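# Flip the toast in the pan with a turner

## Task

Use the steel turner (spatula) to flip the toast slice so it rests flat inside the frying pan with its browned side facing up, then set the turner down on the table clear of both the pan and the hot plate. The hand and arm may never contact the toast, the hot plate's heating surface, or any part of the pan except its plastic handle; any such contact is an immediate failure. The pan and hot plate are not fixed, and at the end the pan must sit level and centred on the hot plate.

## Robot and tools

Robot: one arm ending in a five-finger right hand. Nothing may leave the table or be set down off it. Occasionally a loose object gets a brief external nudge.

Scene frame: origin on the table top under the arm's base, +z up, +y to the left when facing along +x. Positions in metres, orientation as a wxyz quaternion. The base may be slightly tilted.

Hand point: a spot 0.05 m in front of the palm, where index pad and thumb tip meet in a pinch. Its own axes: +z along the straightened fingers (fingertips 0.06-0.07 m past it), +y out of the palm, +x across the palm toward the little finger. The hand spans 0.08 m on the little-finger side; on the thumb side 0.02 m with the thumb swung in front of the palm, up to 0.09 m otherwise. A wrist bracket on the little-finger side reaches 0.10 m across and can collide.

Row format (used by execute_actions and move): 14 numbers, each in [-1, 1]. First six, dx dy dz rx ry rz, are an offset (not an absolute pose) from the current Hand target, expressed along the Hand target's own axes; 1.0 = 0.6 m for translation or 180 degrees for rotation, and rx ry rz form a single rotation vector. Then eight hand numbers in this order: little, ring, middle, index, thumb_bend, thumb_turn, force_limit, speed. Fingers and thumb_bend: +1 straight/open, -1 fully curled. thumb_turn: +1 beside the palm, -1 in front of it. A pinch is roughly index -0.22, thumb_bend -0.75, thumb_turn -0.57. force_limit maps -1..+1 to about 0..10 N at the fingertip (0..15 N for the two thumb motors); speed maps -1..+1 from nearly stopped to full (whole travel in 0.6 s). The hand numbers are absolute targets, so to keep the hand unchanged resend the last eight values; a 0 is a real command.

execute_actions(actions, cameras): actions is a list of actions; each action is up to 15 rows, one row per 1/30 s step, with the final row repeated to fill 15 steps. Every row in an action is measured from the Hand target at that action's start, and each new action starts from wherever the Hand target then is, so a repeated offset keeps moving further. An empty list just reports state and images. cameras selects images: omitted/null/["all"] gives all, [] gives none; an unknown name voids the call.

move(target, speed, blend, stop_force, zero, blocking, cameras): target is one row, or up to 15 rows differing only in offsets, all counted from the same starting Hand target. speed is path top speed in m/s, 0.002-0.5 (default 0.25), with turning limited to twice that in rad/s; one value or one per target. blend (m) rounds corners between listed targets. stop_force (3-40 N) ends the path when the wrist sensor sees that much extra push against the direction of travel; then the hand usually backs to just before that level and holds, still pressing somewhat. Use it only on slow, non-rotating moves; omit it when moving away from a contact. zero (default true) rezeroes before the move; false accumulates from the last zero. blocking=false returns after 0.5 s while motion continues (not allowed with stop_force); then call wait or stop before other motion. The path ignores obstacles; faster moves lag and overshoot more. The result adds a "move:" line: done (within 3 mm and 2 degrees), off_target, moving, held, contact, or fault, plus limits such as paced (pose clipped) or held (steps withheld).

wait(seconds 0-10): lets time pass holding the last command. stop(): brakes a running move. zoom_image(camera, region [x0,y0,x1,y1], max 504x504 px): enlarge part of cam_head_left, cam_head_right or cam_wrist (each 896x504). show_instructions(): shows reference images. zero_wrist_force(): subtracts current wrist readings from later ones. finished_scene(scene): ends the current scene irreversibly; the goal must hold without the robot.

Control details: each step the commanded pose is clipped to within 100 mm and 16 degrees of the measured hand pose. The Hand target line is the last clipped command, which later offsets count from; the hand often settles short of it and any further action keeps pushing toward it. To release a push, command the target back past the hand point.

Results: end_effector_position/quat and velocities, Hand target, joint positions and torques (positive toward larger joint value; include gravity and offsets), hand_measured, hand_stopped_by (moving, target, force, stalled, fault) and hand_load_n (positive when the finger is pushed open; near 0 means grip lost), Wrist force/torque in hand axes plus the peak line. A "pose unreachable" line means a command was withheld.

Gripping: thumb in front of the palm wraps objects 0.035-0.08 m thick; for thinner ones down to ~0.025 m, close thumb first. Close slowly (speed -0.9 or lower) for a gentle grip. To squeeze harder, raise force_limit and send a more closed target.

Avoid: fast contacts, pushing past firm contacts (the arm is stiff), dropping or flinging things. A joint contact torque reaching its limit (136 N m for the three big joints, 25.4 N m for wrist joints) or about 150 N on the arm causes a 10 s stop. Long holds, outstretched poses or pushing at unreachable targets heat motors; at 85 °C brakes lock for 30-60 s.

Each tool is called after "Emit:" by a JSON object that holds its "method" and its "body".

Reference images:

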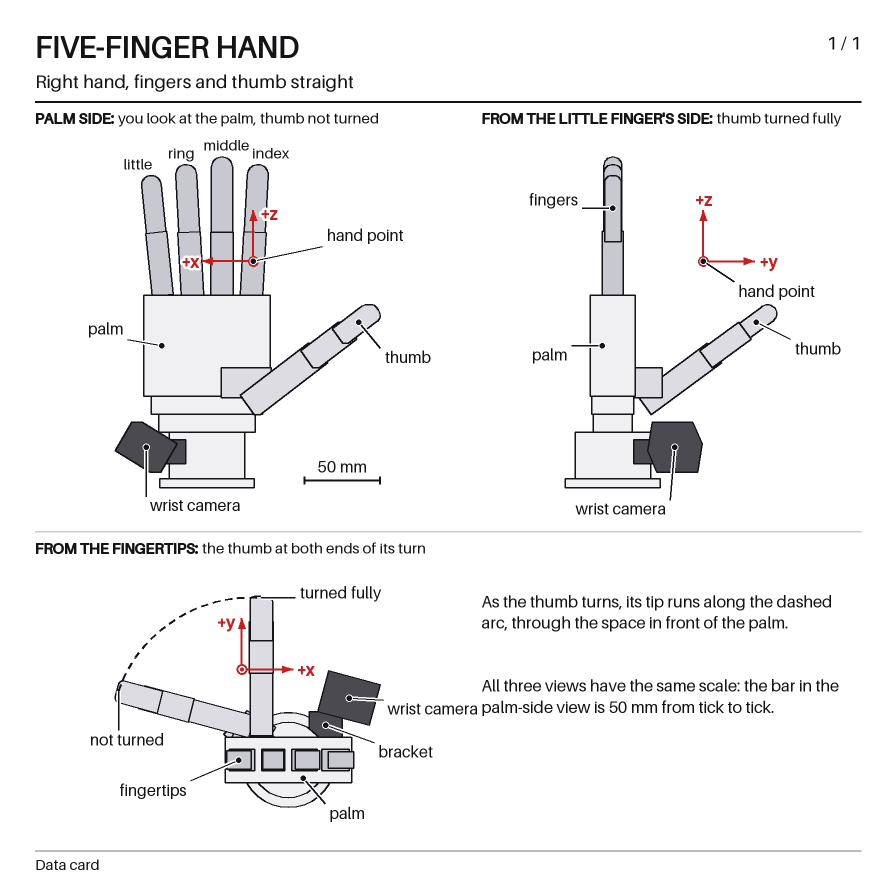

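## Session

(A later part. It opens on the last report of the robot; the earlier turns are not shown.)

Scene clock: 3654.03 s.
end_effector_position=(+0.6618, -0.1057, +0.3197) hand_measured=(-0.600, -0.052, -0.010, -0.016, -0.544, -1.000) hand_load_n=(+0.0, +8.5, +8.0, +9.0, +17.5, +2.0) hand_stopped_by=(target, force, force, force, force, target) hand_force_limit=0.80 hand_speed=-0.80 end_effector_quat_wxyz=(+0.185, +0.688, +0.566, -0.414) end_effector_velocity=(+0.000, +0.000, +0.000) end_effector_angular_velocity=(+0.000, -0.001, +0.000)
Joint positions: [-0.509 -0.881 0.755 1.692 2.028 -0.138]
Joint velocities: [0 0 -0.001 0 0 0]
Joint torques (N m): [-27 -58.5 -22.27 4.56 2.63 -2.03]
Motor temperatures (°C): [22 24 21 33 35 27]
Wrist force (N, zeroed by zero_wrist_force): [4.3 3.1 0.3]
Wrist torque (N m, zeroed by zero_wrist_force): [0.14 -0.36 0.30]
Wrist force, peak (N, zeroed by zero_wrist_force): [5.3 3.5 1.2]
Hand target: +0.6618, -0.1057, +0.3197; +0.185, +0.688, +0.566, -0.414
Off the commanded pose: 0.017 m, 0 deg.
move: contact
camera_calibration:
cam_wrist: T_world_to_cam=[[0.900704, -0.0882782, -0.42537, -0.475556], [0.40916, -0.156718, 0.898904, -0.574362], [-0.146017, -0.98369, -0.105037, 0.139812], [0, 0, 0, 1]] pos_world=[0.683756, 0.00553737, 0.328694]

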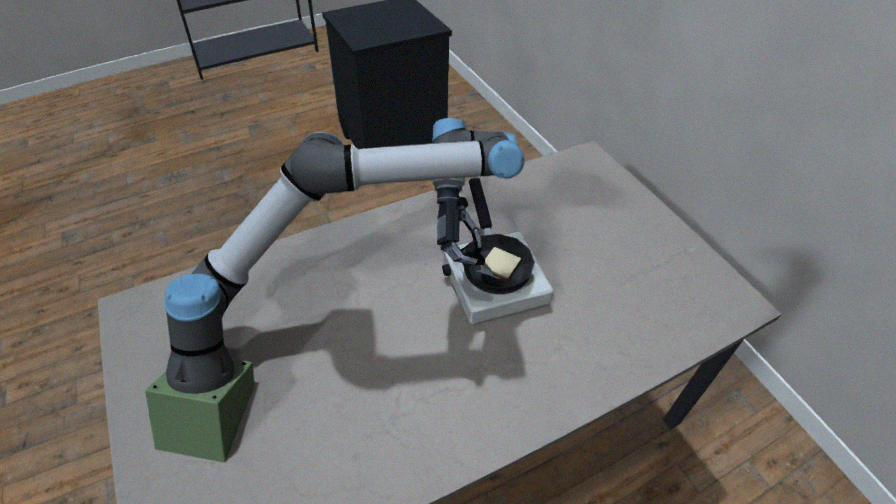

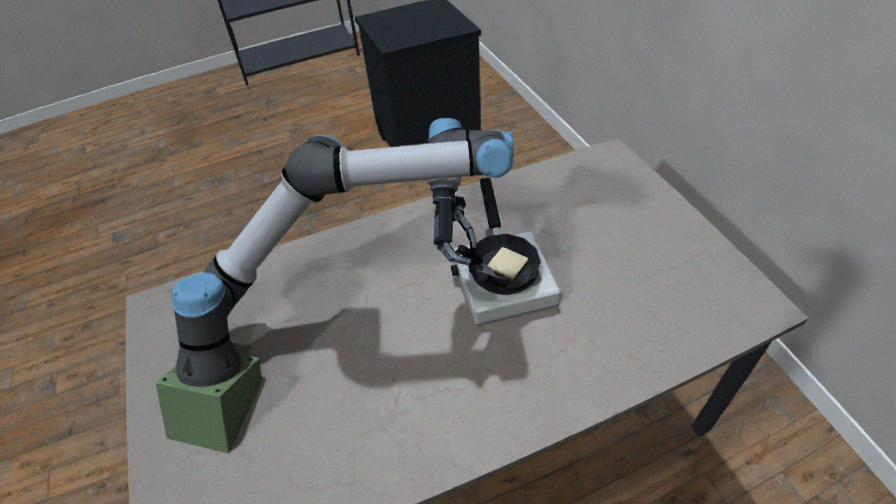

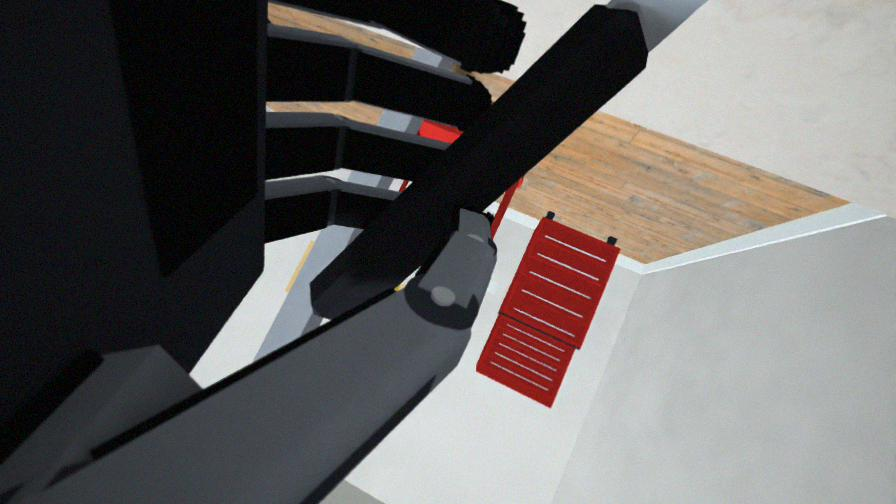

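Emit:
{"method": "move", "body": {"target": [0.0183,0.0307,-0.0355,0,0,0,-0.6,-0.6,-0.6,-0.6,-1,-1,0.8,-0.8], "speed": 0.03, "stop_force": 8}}

Emit:
{"method": "zoom_image", "body": {"camera": "cam_head_left", "region": [440, 220, 540, 300]}}

Emit:
{"method": "zoom_image", "body": {"camera": "cam_head_right", "region": [440, 220, 540, 300]}}

Scene clock: 3660.60 s.
end_effector_position=(+0.6868, -0.0887, +0.3198) hand_measured=(-0.600, -0.052, -0.010, -0.016, -0.544, -1.000) hand_load_n=(+0.0, +8.5, +8.0, +9.0, +18.0, +2.0) hand_stopped_by=(target, force, force, force, force, target) hand_force_limit=0.80 hand_speed=-0.80 end_effector_quat_wxyz=(+0.185, +0.688, +0.566, -0.414) end_effector_velocity=(+0.000, +0.000, +0.000) end_effector_angular_velocity=(-0.001, +0.000, +0.000)
Joint positions: [-0.472 -0.791 0.568 1.806 2.028 -0.097]
Joint velocities: [0 0 -0.001 0 0.001 0]
Joint torques (N m): [-26.63 -61.66 -22.86 -0.01 2.25 -2.02]
Motor temperatures (°C): [22 24 21 33 35 27]
Wrist force (N, zeroed by zero_wrist_force): [4.5 3.0 0.2]
Wrist torque (N m, zeroed by zero_wrist_force): [0.20 -0.36 0.27]
Wrist force, peak (N, zeroed by zero_wrist_force): [4.4 3.4 0.2]
Hand target: +0.6868, -0.0887, +0.3198; +0.185, +0.688, +0.566, -0.414
Off the commanded pose: 0.000 m, 0 deg.
move: done
camera_calibration:
cam_wrist: T_world_to_cam=[[0.900714, -0.0882591, -0.425352, -0.49655], [0.409136, -0.156776, 0.898905, -0.581974], [-0.146021, -0.983683, -0.1051, 0.160158], [0, 0, 0, 1]] pos_world=[0.708743, 0.0224799, 0.328763]

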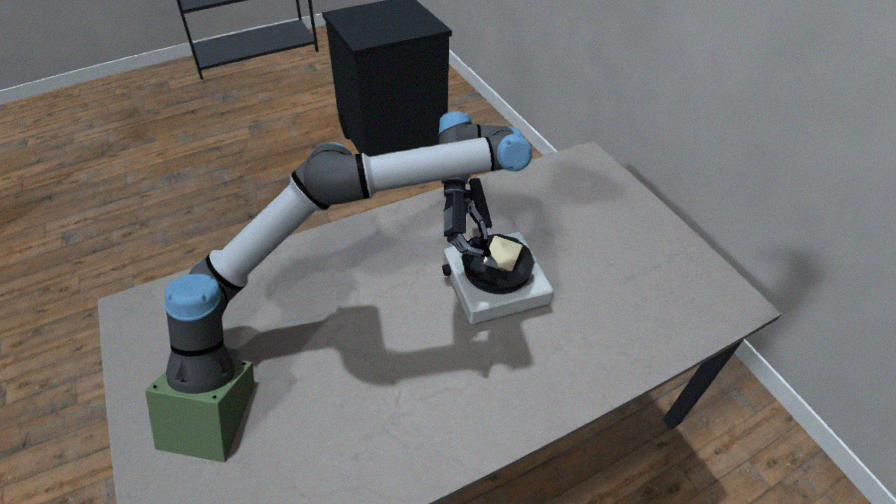

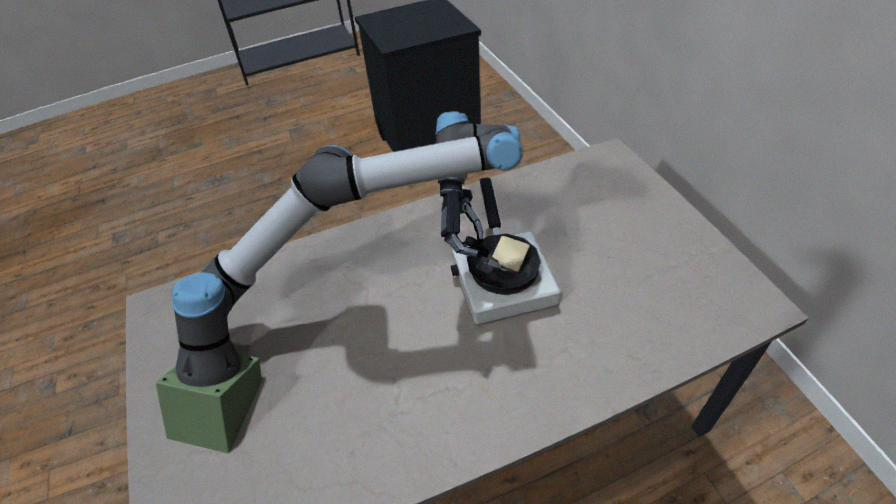

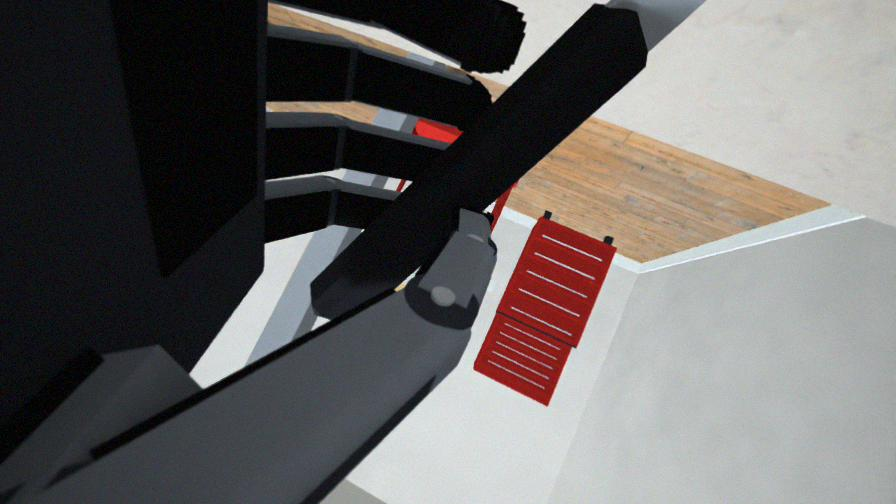

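Scaled by 5.040.

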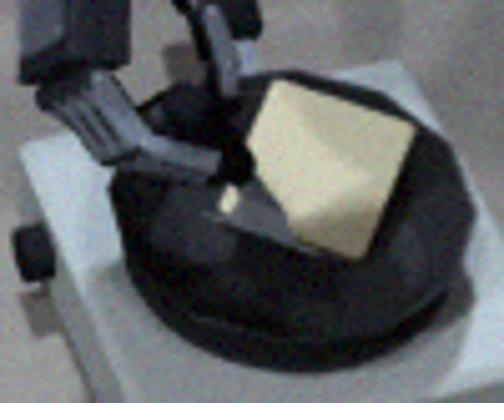

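Scaled by 5.040.

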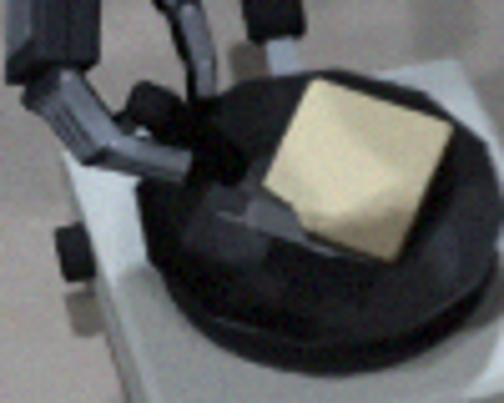

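Emit:
{"method": "move", "body": {"target": [0.0153,0.0256,-0.0296,0,0,0,-0.6,-0.6,-0.6,-0.6,-1,-1,0.8,-0.8], "speed": 0.03, "stop_force": 8}}

Emit:
{"method": "zoom_image", "body": {"camera": "cam_head_left", "region": [440, 220, 540, 300]}}

Emit:
{"method": "zoom_image", "body": {"camera": "cam_head_right", "region": [440, 220, 540, 300]}}

Scene clock: 3666.73 s.
end_effector_position=(+0.7076, -0.0746, +0.3198) hand_measured=(-0.600, -0.052, -0.010, -0.016, -0.544, -1.000) hand_load_n=(+0.0, +8.5, +8.0, +9.0, +17.5, +2.0) hand_stopped_by=(target, force, force, force, force, target) hand_force_limit=0.80 hand_speed=-0.80 end_effector_quat_wxyz=(+0.185, +0.688, +0.566, -0.414) end_effector_velocity=(+0.000, +0.000, +0.000) end_effector_angular_velocity=(+0.001, +0.001, -0.001)
Joint positions: [-0.443 -0.681 0.34 1.938 2.028 -0.064]
Joint velocities: [0 0 0.001 0.001 -0.001 0]
Joint torques (N m): [-28.75 -64.36 -23.03 0.18 2.6 -2.14]
Motor temperatures (°C): [22 24 21 33 35 27]
Wrist force (N, zeroed by zero_wrist_force): [4.4 2.7 0.1]
Wrist torque (N m, zeroed by zero_wrist_force): [0.11 -0.34 0.29]
Wrist force, peak (N, zeroed by zero_wrist_force): [4.7 2.9 0.2]
Hand target: +0.7076, -0.0746, +0.3198; +0.185, +0.688, +0.566, -0.414
Off the commanded pose: 0.000 m, 0 deg.
move: done
camera_calibration:
cam_wrist: T_world_to_cam=[[0.900717, -0.0882525, -0.425347, -0.51404], [0.409127, -0.156806, 0.898903, -0.588296], [-0.146027, -0.983678, -0.105131, 0.177122], [0, 0, 0, 1]] pos_world=[0.729557, 0.0366178, 0.328797]

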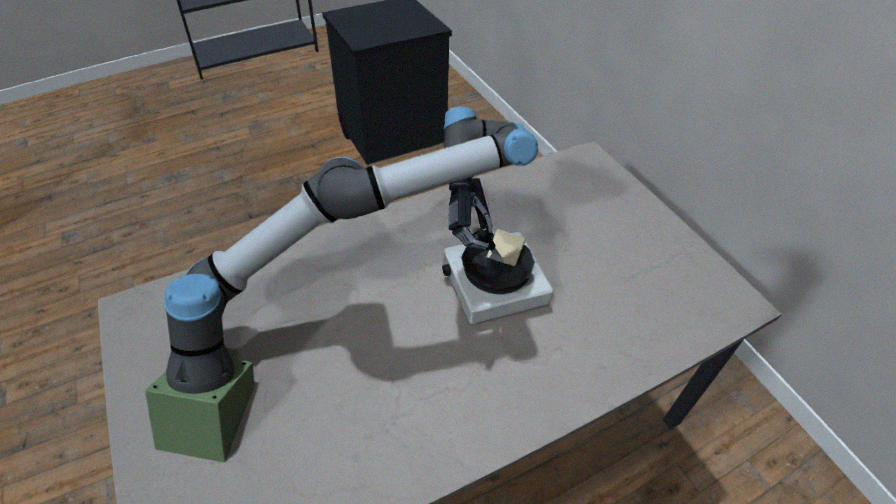

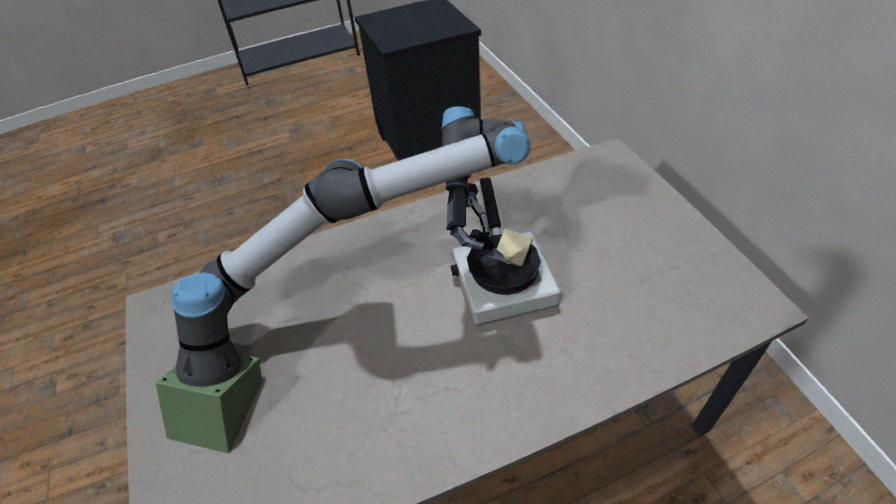

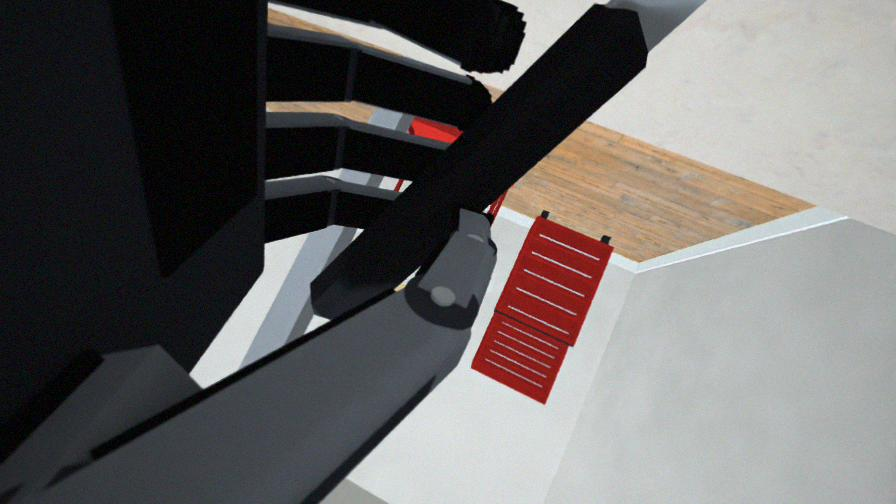

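Scaled by 5.040.

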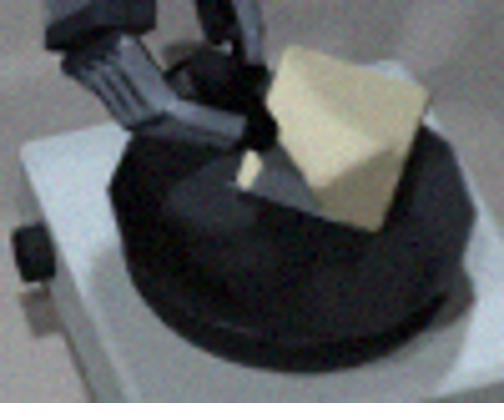

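Scaled by 5.040.

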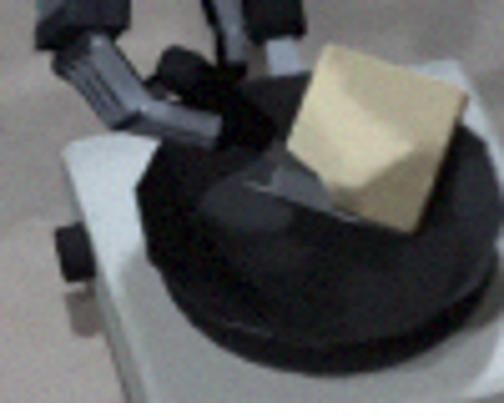

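Emit:
{"method": "move", "body": {"target": [0.011,0.0184,-0.0213,0,0,0,-0.6,-0.6,-0.6,-0.6,-1,-1,0.8,-0.8], "speed": 0.03, "stop_force": 8}}

Emit:
{"method": "zoom_image", "body": {"camera": "cam_head_left", "region": [440, 220, 540, 300]}}

Emit:
{"method": "zoom_image", "body": {"camera": "cam_head_right", "region": [440, 220, 540, 300]}}

Scene clock: 3671.07 s.
end_effector_position=(+0.7215, -0.0645, +0.3196) hand_measured=(-0.600, -0.052, -0.010, -0.016, -0.544, -1.000) hand_load_n=(+0.0, +8.5, +8.5, +9.0, +18.0, +2.0) hand_stopped_by=(target, force, force, force, force, target) hand_force_limit=0.80 hand_speed=-0.80 end_effector_quat_wxyz=(+0.190, +0.686, +0.569, -0.411) end_effector_velocity=(+0.000, +0.000, -0.001) end_effector_angular_velocity=(+0.000, +0.001, +0.000)
Joint positions: [-0.423 -0.536 0.034 2.095 2.029 -0.05]
Joint velocities: [0 0.001 0.001 0 0 0]
Joint torques (N m): [-29.11 -42.06 -18.74 4.34 0.4 -1.74]
Motor temperatures (°C): [22 24 21 33 35 27]
Wrist force (N, zeroed by zero_wrist_force): [4.0 2.4 -0.1]
Wrist torque (N m, zeroed by zero_wrist_force): [0.14 -0.39 0.30]
Wrist force, peak (N, zeroed by zero_wrist_force): [4.7 3.1 0.0]
Hand target: +0.7226, -0.0644, +0.3198; +0.185, +0.688, +0.566, -0.414
Off the commanded pose: 0.001 m, 1 deg.
elbow stopped short: the move would have taken joint 3 (elbow) straighter than the controller allows.
move: done
camera_calibration:
cam_wrist: T_world_to_cam=[[0.904124, -0.0795619, -0.419797, -0.52942], [0.405487, -0.149938, 0.90172, -0.590017], [-0.134686, -0.985489, -0.103301, 0.180184], [0, 0, 0, 1]] pos_world=[0.742174, 0.046982, 0.328394]

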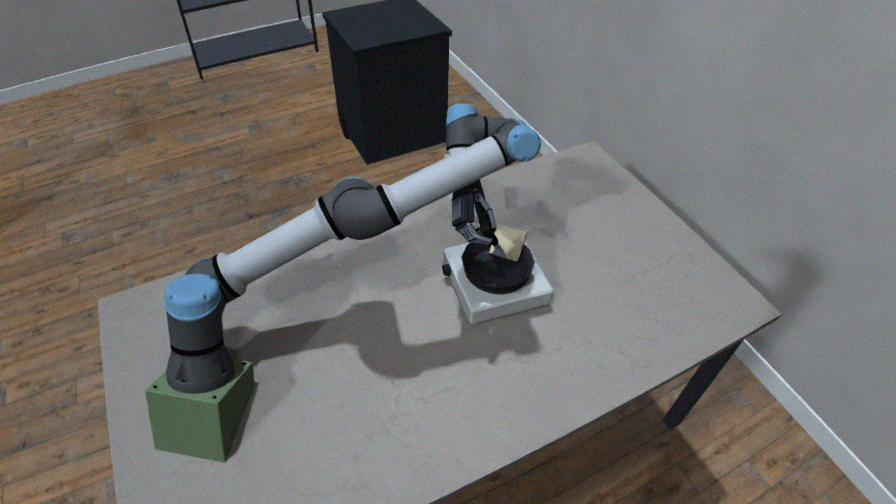

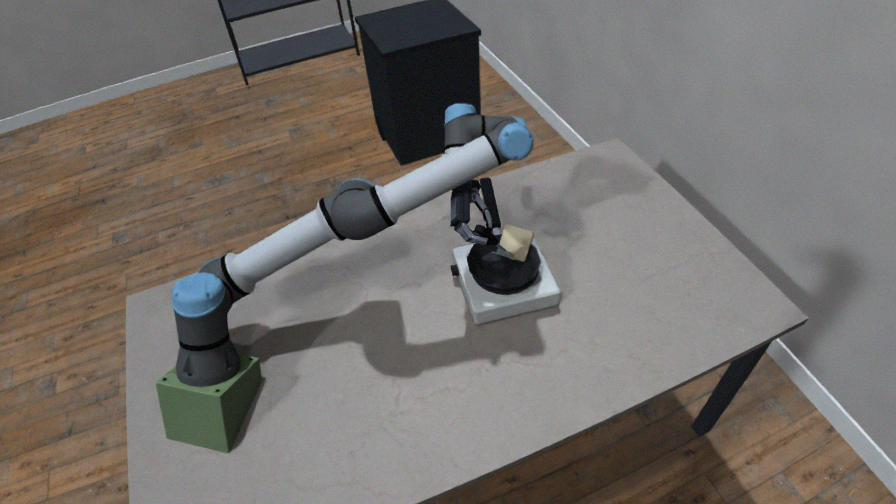

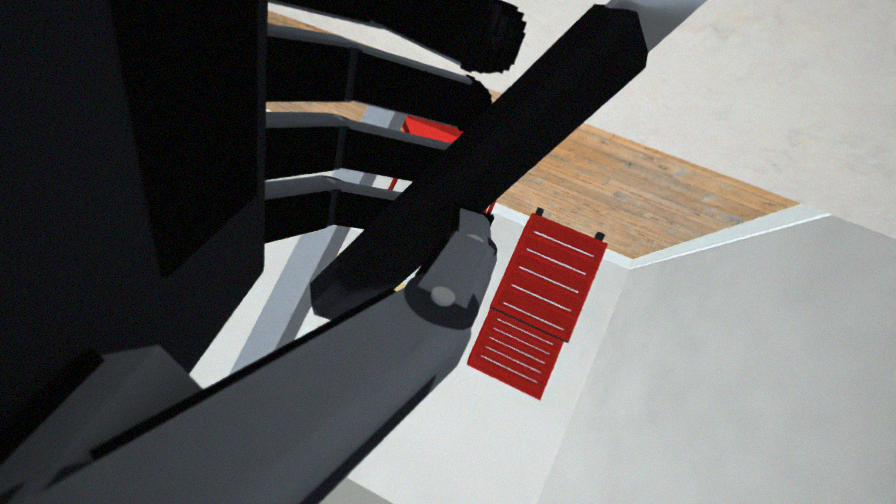

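Scaled by 5.040.

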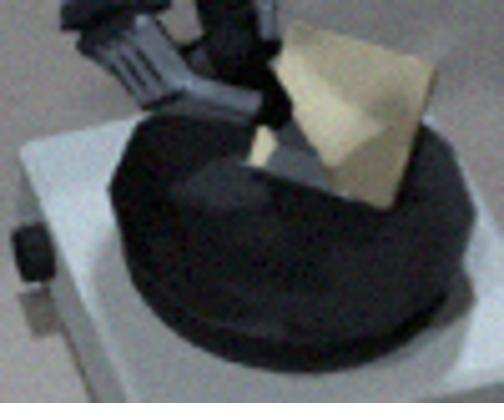

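Scaled by 5.040.

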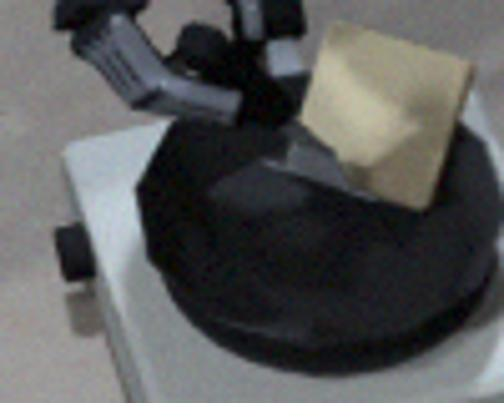

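Emit:
{"method": "move", "body": {"target": [-0.0183,-0.0307,0.0355,0,0,0,-0.6,-0.6,-0.6,-0.6,-1,-1,0.8,-0.8], "speed": 0.05}}

Emit:
{"method": "zoom_image", "body": {"camera": "cam_head_left", "region": [440, 220, 540, 300]}}

Emit:
{"method": "zoom_image", "body": {"camera": "cam_head_right", "region": [440, 220, 540, 300]}}

Scene clock: 3689.40 s.
end_effector_position=(+0.6977, -0.0814, +0.3199) hand_measured=(-0.600, -0.052, -0.010, -0.016, -0.544, -1.000) hand_load_n=(+0.0, +8.5, +8.5, +9.0, +18.0, +2.0) hand_stopped_by=(target, force, force, force, force, target) hand_force_limit=0.80 hand_speed=-0.80 end_effector_quat_wxyz=(+0.185, +0.688, +0.566, -0.414) end_effector_velocity=(+0.000, +0.000, -0.001) end_effector_angular_velocity=(-0.001, +0.001, -0.001)
Joint positions: [-0.456 -0.741 0.463 1.868 2.028 -0.08]
Joint velocities: [0.001 0 0.003 -0.001 0.001 0.002]
Joint torques (N m): [-12.27 -41.35 -8.52 3.53 0.49 2.32]
Motor temperatures (°C): [22 24 21 33 35 27]
Wrist force (N, zeroed by zero_wrist_force): [2.7 2.3 -0.2]
Wrist torque (N m, zeroed by zero_wrist_force): [0.16 -0.35 0.30]
Wrist force, peak (N, zeroed by zero_wrist_force): [4.8 3.2 0.1]
Hand target: +0.6976, -0.0814, +0.3198; +0.185, +0.688, +0.566, -0.414
Off the commanded pose: 0.000 m, 0 deg.
move: done
camera_calibration:
cam_wrist: T_world_to_cam=[[0.900791, -0.0882054, -0.425201, -0.505702], [0.409004, -0.15668, 0.898981, -0.585296], [-0.145915, -0.983703, -0.105059, 0.168919], [0, 0, 0, 1]] pos_world=[0.719568, 0.0298566, 0.328892]

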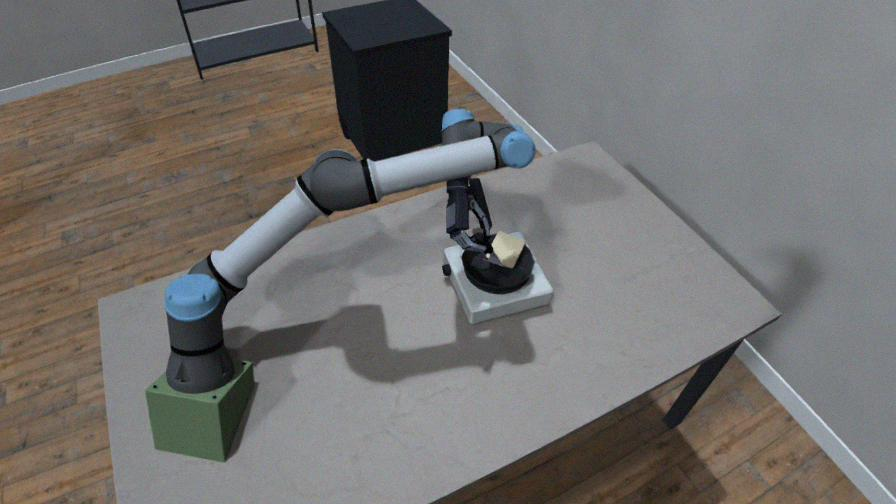

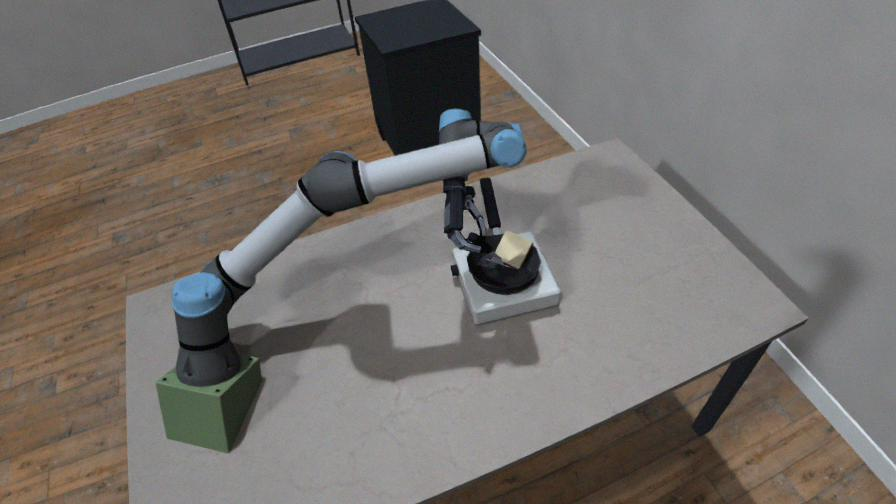

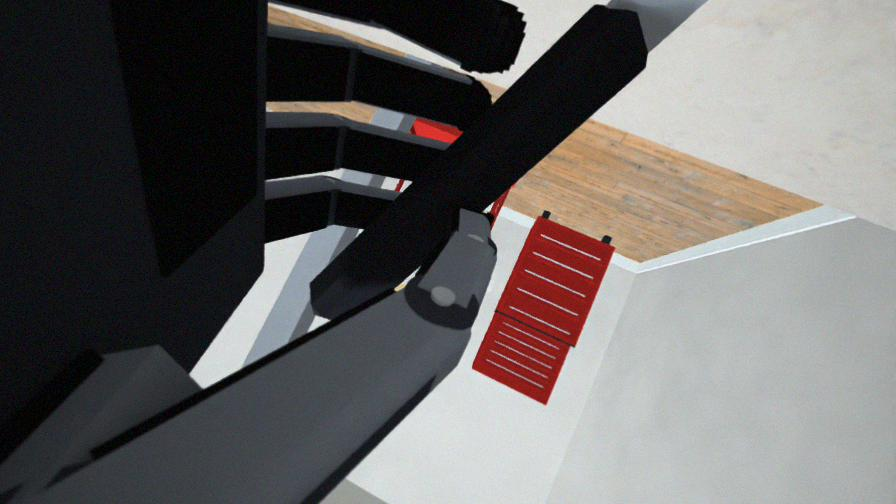

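Scaled by 5.040.

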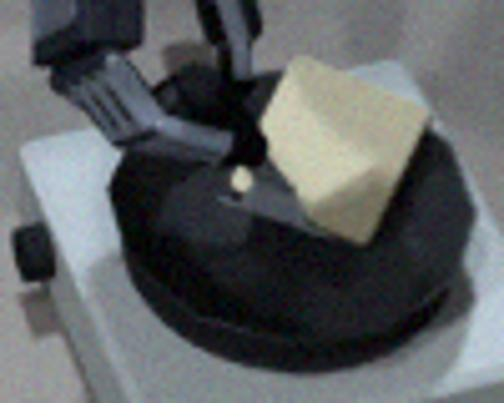

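Scaled by 5.040.

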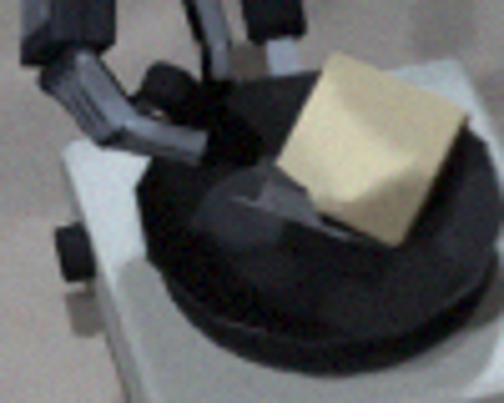

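Emit:
{"method": "execute_actions", "body": {"actions": [], "cameras": ["cam_head_left","cam_head_right"]}}

Emit:
{"method": "zoom_image", "body": {"camera": "cam_head_left", "region": [420, 200, 600, 301]}}

Emit:
{"method": "zoom_image", "body": {"camera": "cam_head_right", "region": [400, 200, 580, 301]}}

Scene clock: 3710.83 s.
end_effector_position=(+0.6976, -0.0814, +0.3198) hand_measured=(-0.600, -0.052, -0.010, -0.016, -0.544, -1.000) hand_load_n=(+0.0, +8.5, +8.0, +9.0, +18.0, +2.5) hand_stopped_by=(target, force, force, force, force, target) hand_force_limit=0.80 hand_speed=-0.80 end_effector_quat_wxyz=(+0.185, +0.688, +0.566, -0.414) end_effector_velocity=(+0.000, +0.000, -0.001) end_effector_angular_velocity=(+0.000, +0.001, +0.000)
Joint positions: [-0.456 -0.741 0.463 1.868 2.028 -0.08]
Joint velocities: [0.001 0 0.001 0 0 0.001]
Joint torques (N m): [-14.29 -40.97 -11.5 0.67 0.33 1.64]
Motor temperatures (°C): [22 24 21 33 35 27]
Wrist force (N, zeroed by zero_wrist_force): [2.5 1.9 -0.4]
Wrist torque (N m, zeroed by zero_wrist_force): [0.12 -0.35 0.29]
Wrist force, peak (N, zeroed by zero_wrist_force): [2.8 2.3 -0.4]
Hand target: +0.6976, -0.0814, +0.3198; +0.185, +0.688, +0.566, -0.414
Off the commanded pose: 0.000 m, 0 deg.
Images, in order (width x height): cam_head_left 896x504, cam_head_right 896x504.

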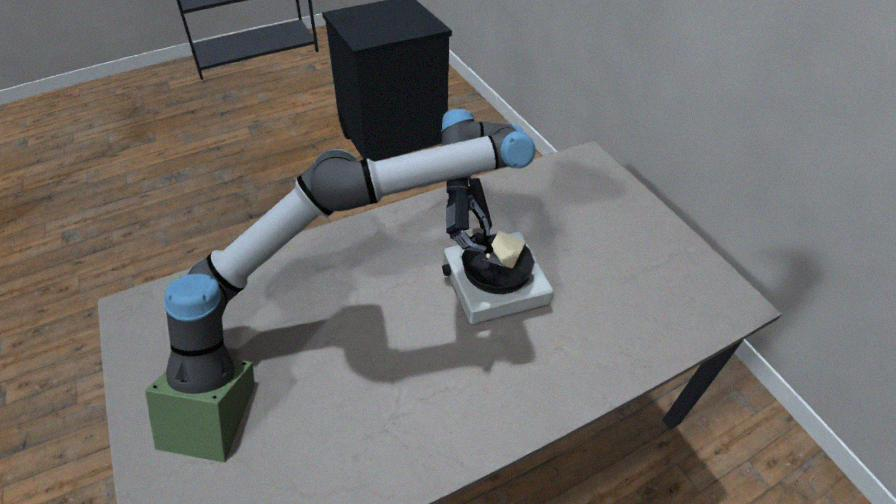

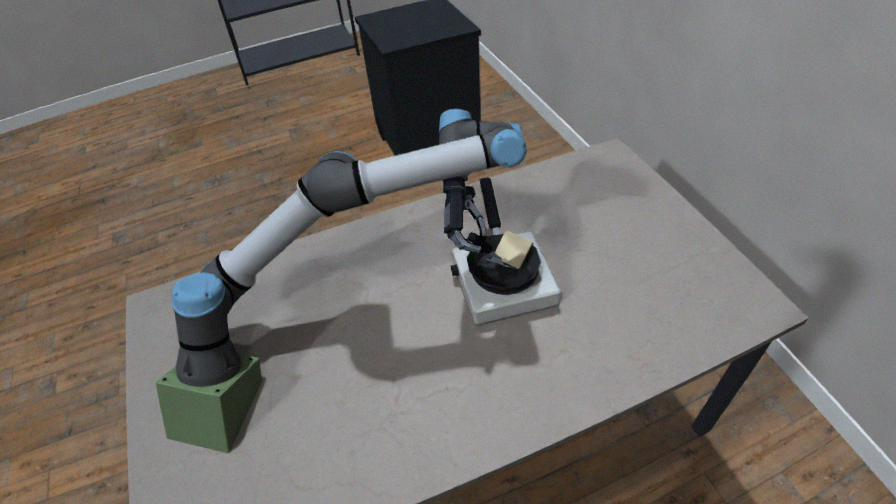

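Scaled by 2.800.

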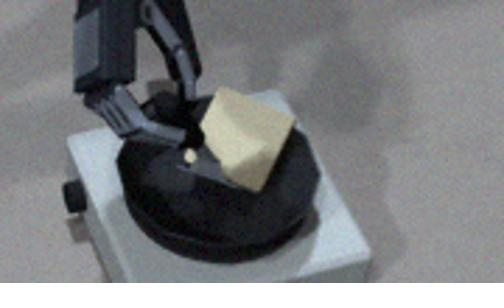

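Scaled by 2.800.

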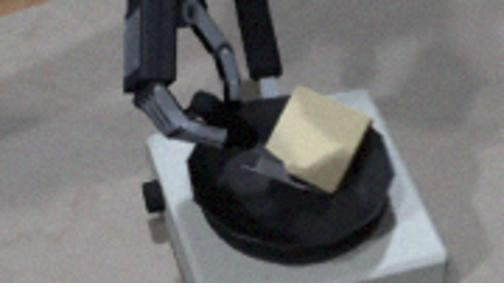

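Emit:
{"method": "move", "body": {"target": [-0.089,-0.059,-0.002,0,0,0,-0.6,-0.6,-0.6,-0.6,-1,-1,0.8,-0.8], "speed": 0.08, "cameras": ["cam_head_left","cam_head_right"]}}

Emit:
{"method": "zoom_image", "body": {"camera": "cam_head_left", "region": [420, 200, 600, 301]}}

Emit:
{"method": "zoom_image", "body": {"camera": "cam_head_right", "region": [400, 200, 580, 301]}}

Scene clock: 3734.97 s.
end_effector_position=(+0.6642, -0.1036, +0.3697) hand_measured=(-0.600, -0.052, -0.010, -0.016, -0.544, -1.000) hand_load_n=(+0.0, +12.0, +9.0, +6.0, +18.5, +0.0) hand_stopped_by=(target, force, force, force, force, target) hand_force_limit=0.80 hand_speed=-0.80 end_effector_quat_wxyz=(+0.185, +0.688, +0.566, -0.414) end_effector_velocity=(+0.001, +0.001, -0.001) end_effector_angular_velocity=(-0.001, -0.001, -0.003)
Joint positions: [-0.546 -0.88 0.63 1.797 2.028 -0.179]
Joint velocities: [0.003 0.004 -0.005 0.004 0 0.006]
Joint torques (N m): [-13.59 -35.3 -22.83 4.75 0.66 2.28]
Motor temperatures (°C): [22 24 21 33 35 27]
Wrist force (N, zeroed by zero_wrist_force): [4.7 3.3 0.6]
Wrist torque (N m, zeroed by zero_wrist_force): [0.26 -0.52 0.29]
Wrist force, peak (N, zeroed by zero_wrist_force): [5.2 3.7 1.0]
Hand target: +0.6642, -0.1036, +0.3696; +0.185, +0.688, +0.566, -0.414
Off the commanded pose: 0.000 m, 0 deg.
move: done
Images, in order (width x height): cam_head_left 896x504, cam_head_right 896x504.

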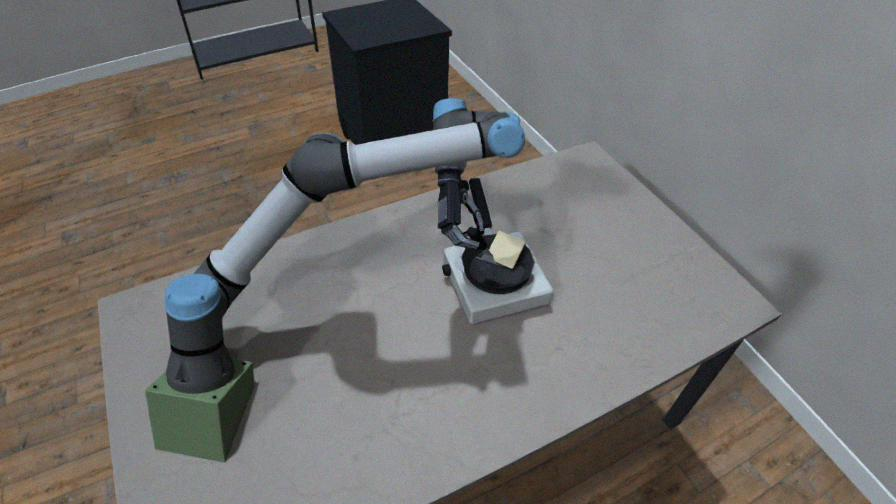

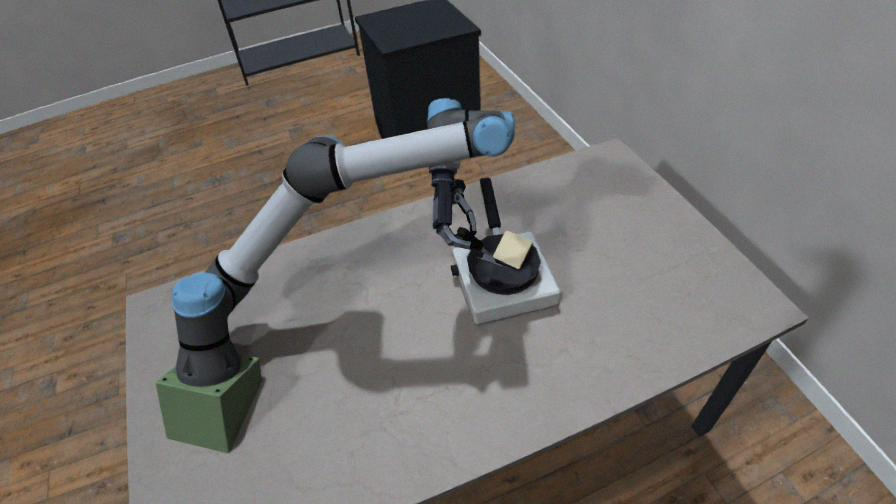

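Scaled by 2.800.

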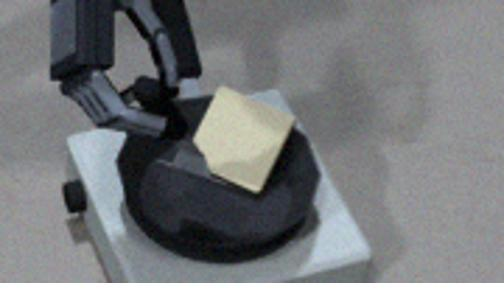

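Scaled by 2.800.

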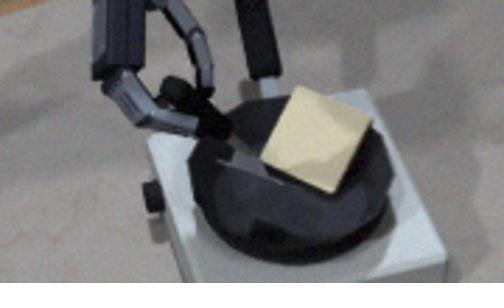

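Emit:
{"method": "zoom_image", "body": {"camera": "cam_head_left", "region": [460, 220, 540, 265]}}

Emit:
{"method": "zoom_image", "body": {"camera": "cam_head_right", "region": [465, 220, 545, 265]}}

Emit:
{"method": "zoom_image", "body": {"camera": "cam_head_right", "region": [440, 225, 580, 325]}}

Emit:
{"method": "zoom_image", "body": {"camera": "cam_head_left", "region": [430, 225, 570, 325]}}

Scaled by 6.300.

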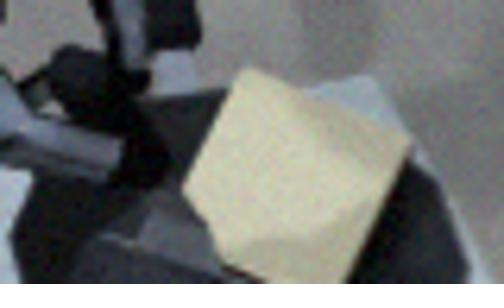

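Scaled by 6.300.

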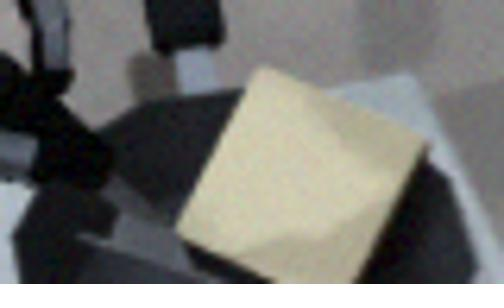

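Scaled by 3.600.

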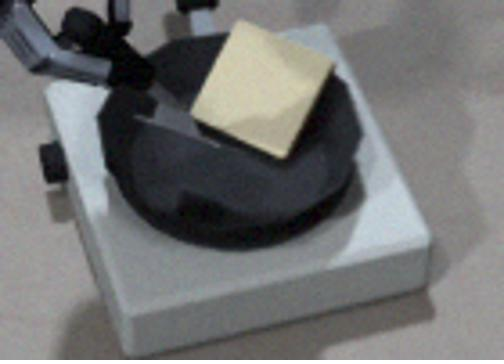

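Scaled by 3.600.

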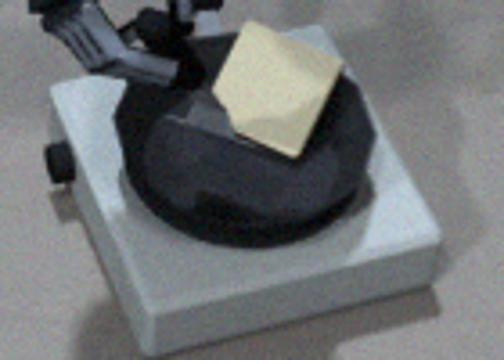

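Emit:
{"method": "execute_actions", "body": {"actions": [], "cameras": ["cam_wrist"]}}

Scene clock: 3784.77 s.
end_effector_position=(+0.6642, -0.1036, +0.3696) hand_measured=(-0.600, -0.052, -0.010, -0.016, -0.544, -1.000) hand_load_n=(+0.0, +12.0, +9.5, +6.0, +18.5, +0.0) hand_stopped_by=(target, force, force, force, force, target) hand_force_limit=0.80 hand_speed=-0.80 end_effector_quat_wxyz=(+0.185, +0.688, +0.566, -0.414) end_effector_velocity=(+0.000, -0.001, +0.000) end_effector_angular_velocity=(-0.001, -0.001, -0.001)
Joint positions: [-0.546 -0.88 0.63 1.797 2.028 -0.179]
Joint velocities: [-0.001 0.001 0 -0.001 0.001 0]
Joint torques (N m): [-26.08 -34.54 -11.57 3.8 2.92 -1.41]
Motor temperatures (°C): [22 24 21 32 35 27]
Wrist force (N, zeroed by zero_wrist_force): [4.7 3.3 0.8]
Wrist torque (N m, zeroed by zero_wrist_force): [0.26 -0.52 0.28]
Wrist force, peak (N, zeroed by zero_wrist_force): [4.9 3.5 0.9]
Hand target: +0.6642, -0.1036, +0.3696; +0.185, +0.688, +0.566, -0.414
Off the commanded pose: 0.000 m, 0 deg.
camera_calibration:
cam_wrist: T_world_to_cam=[[0.900699, -0.0882818, -0.425379, -0.456232], [0.409172, -0.15669, 0.898903, -0.619876], [-0.146009, -0.983694, -0.105008, 0.147406], [0, 0, 0, 1]] pos_world=[0.686087, 0.00759716, 0.378616]
Images, in order (width x height): cam_wrist 896x504.

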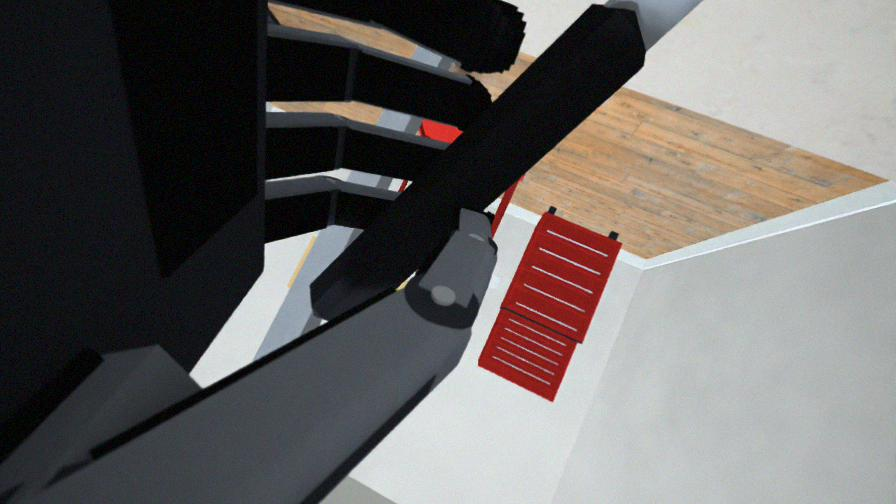

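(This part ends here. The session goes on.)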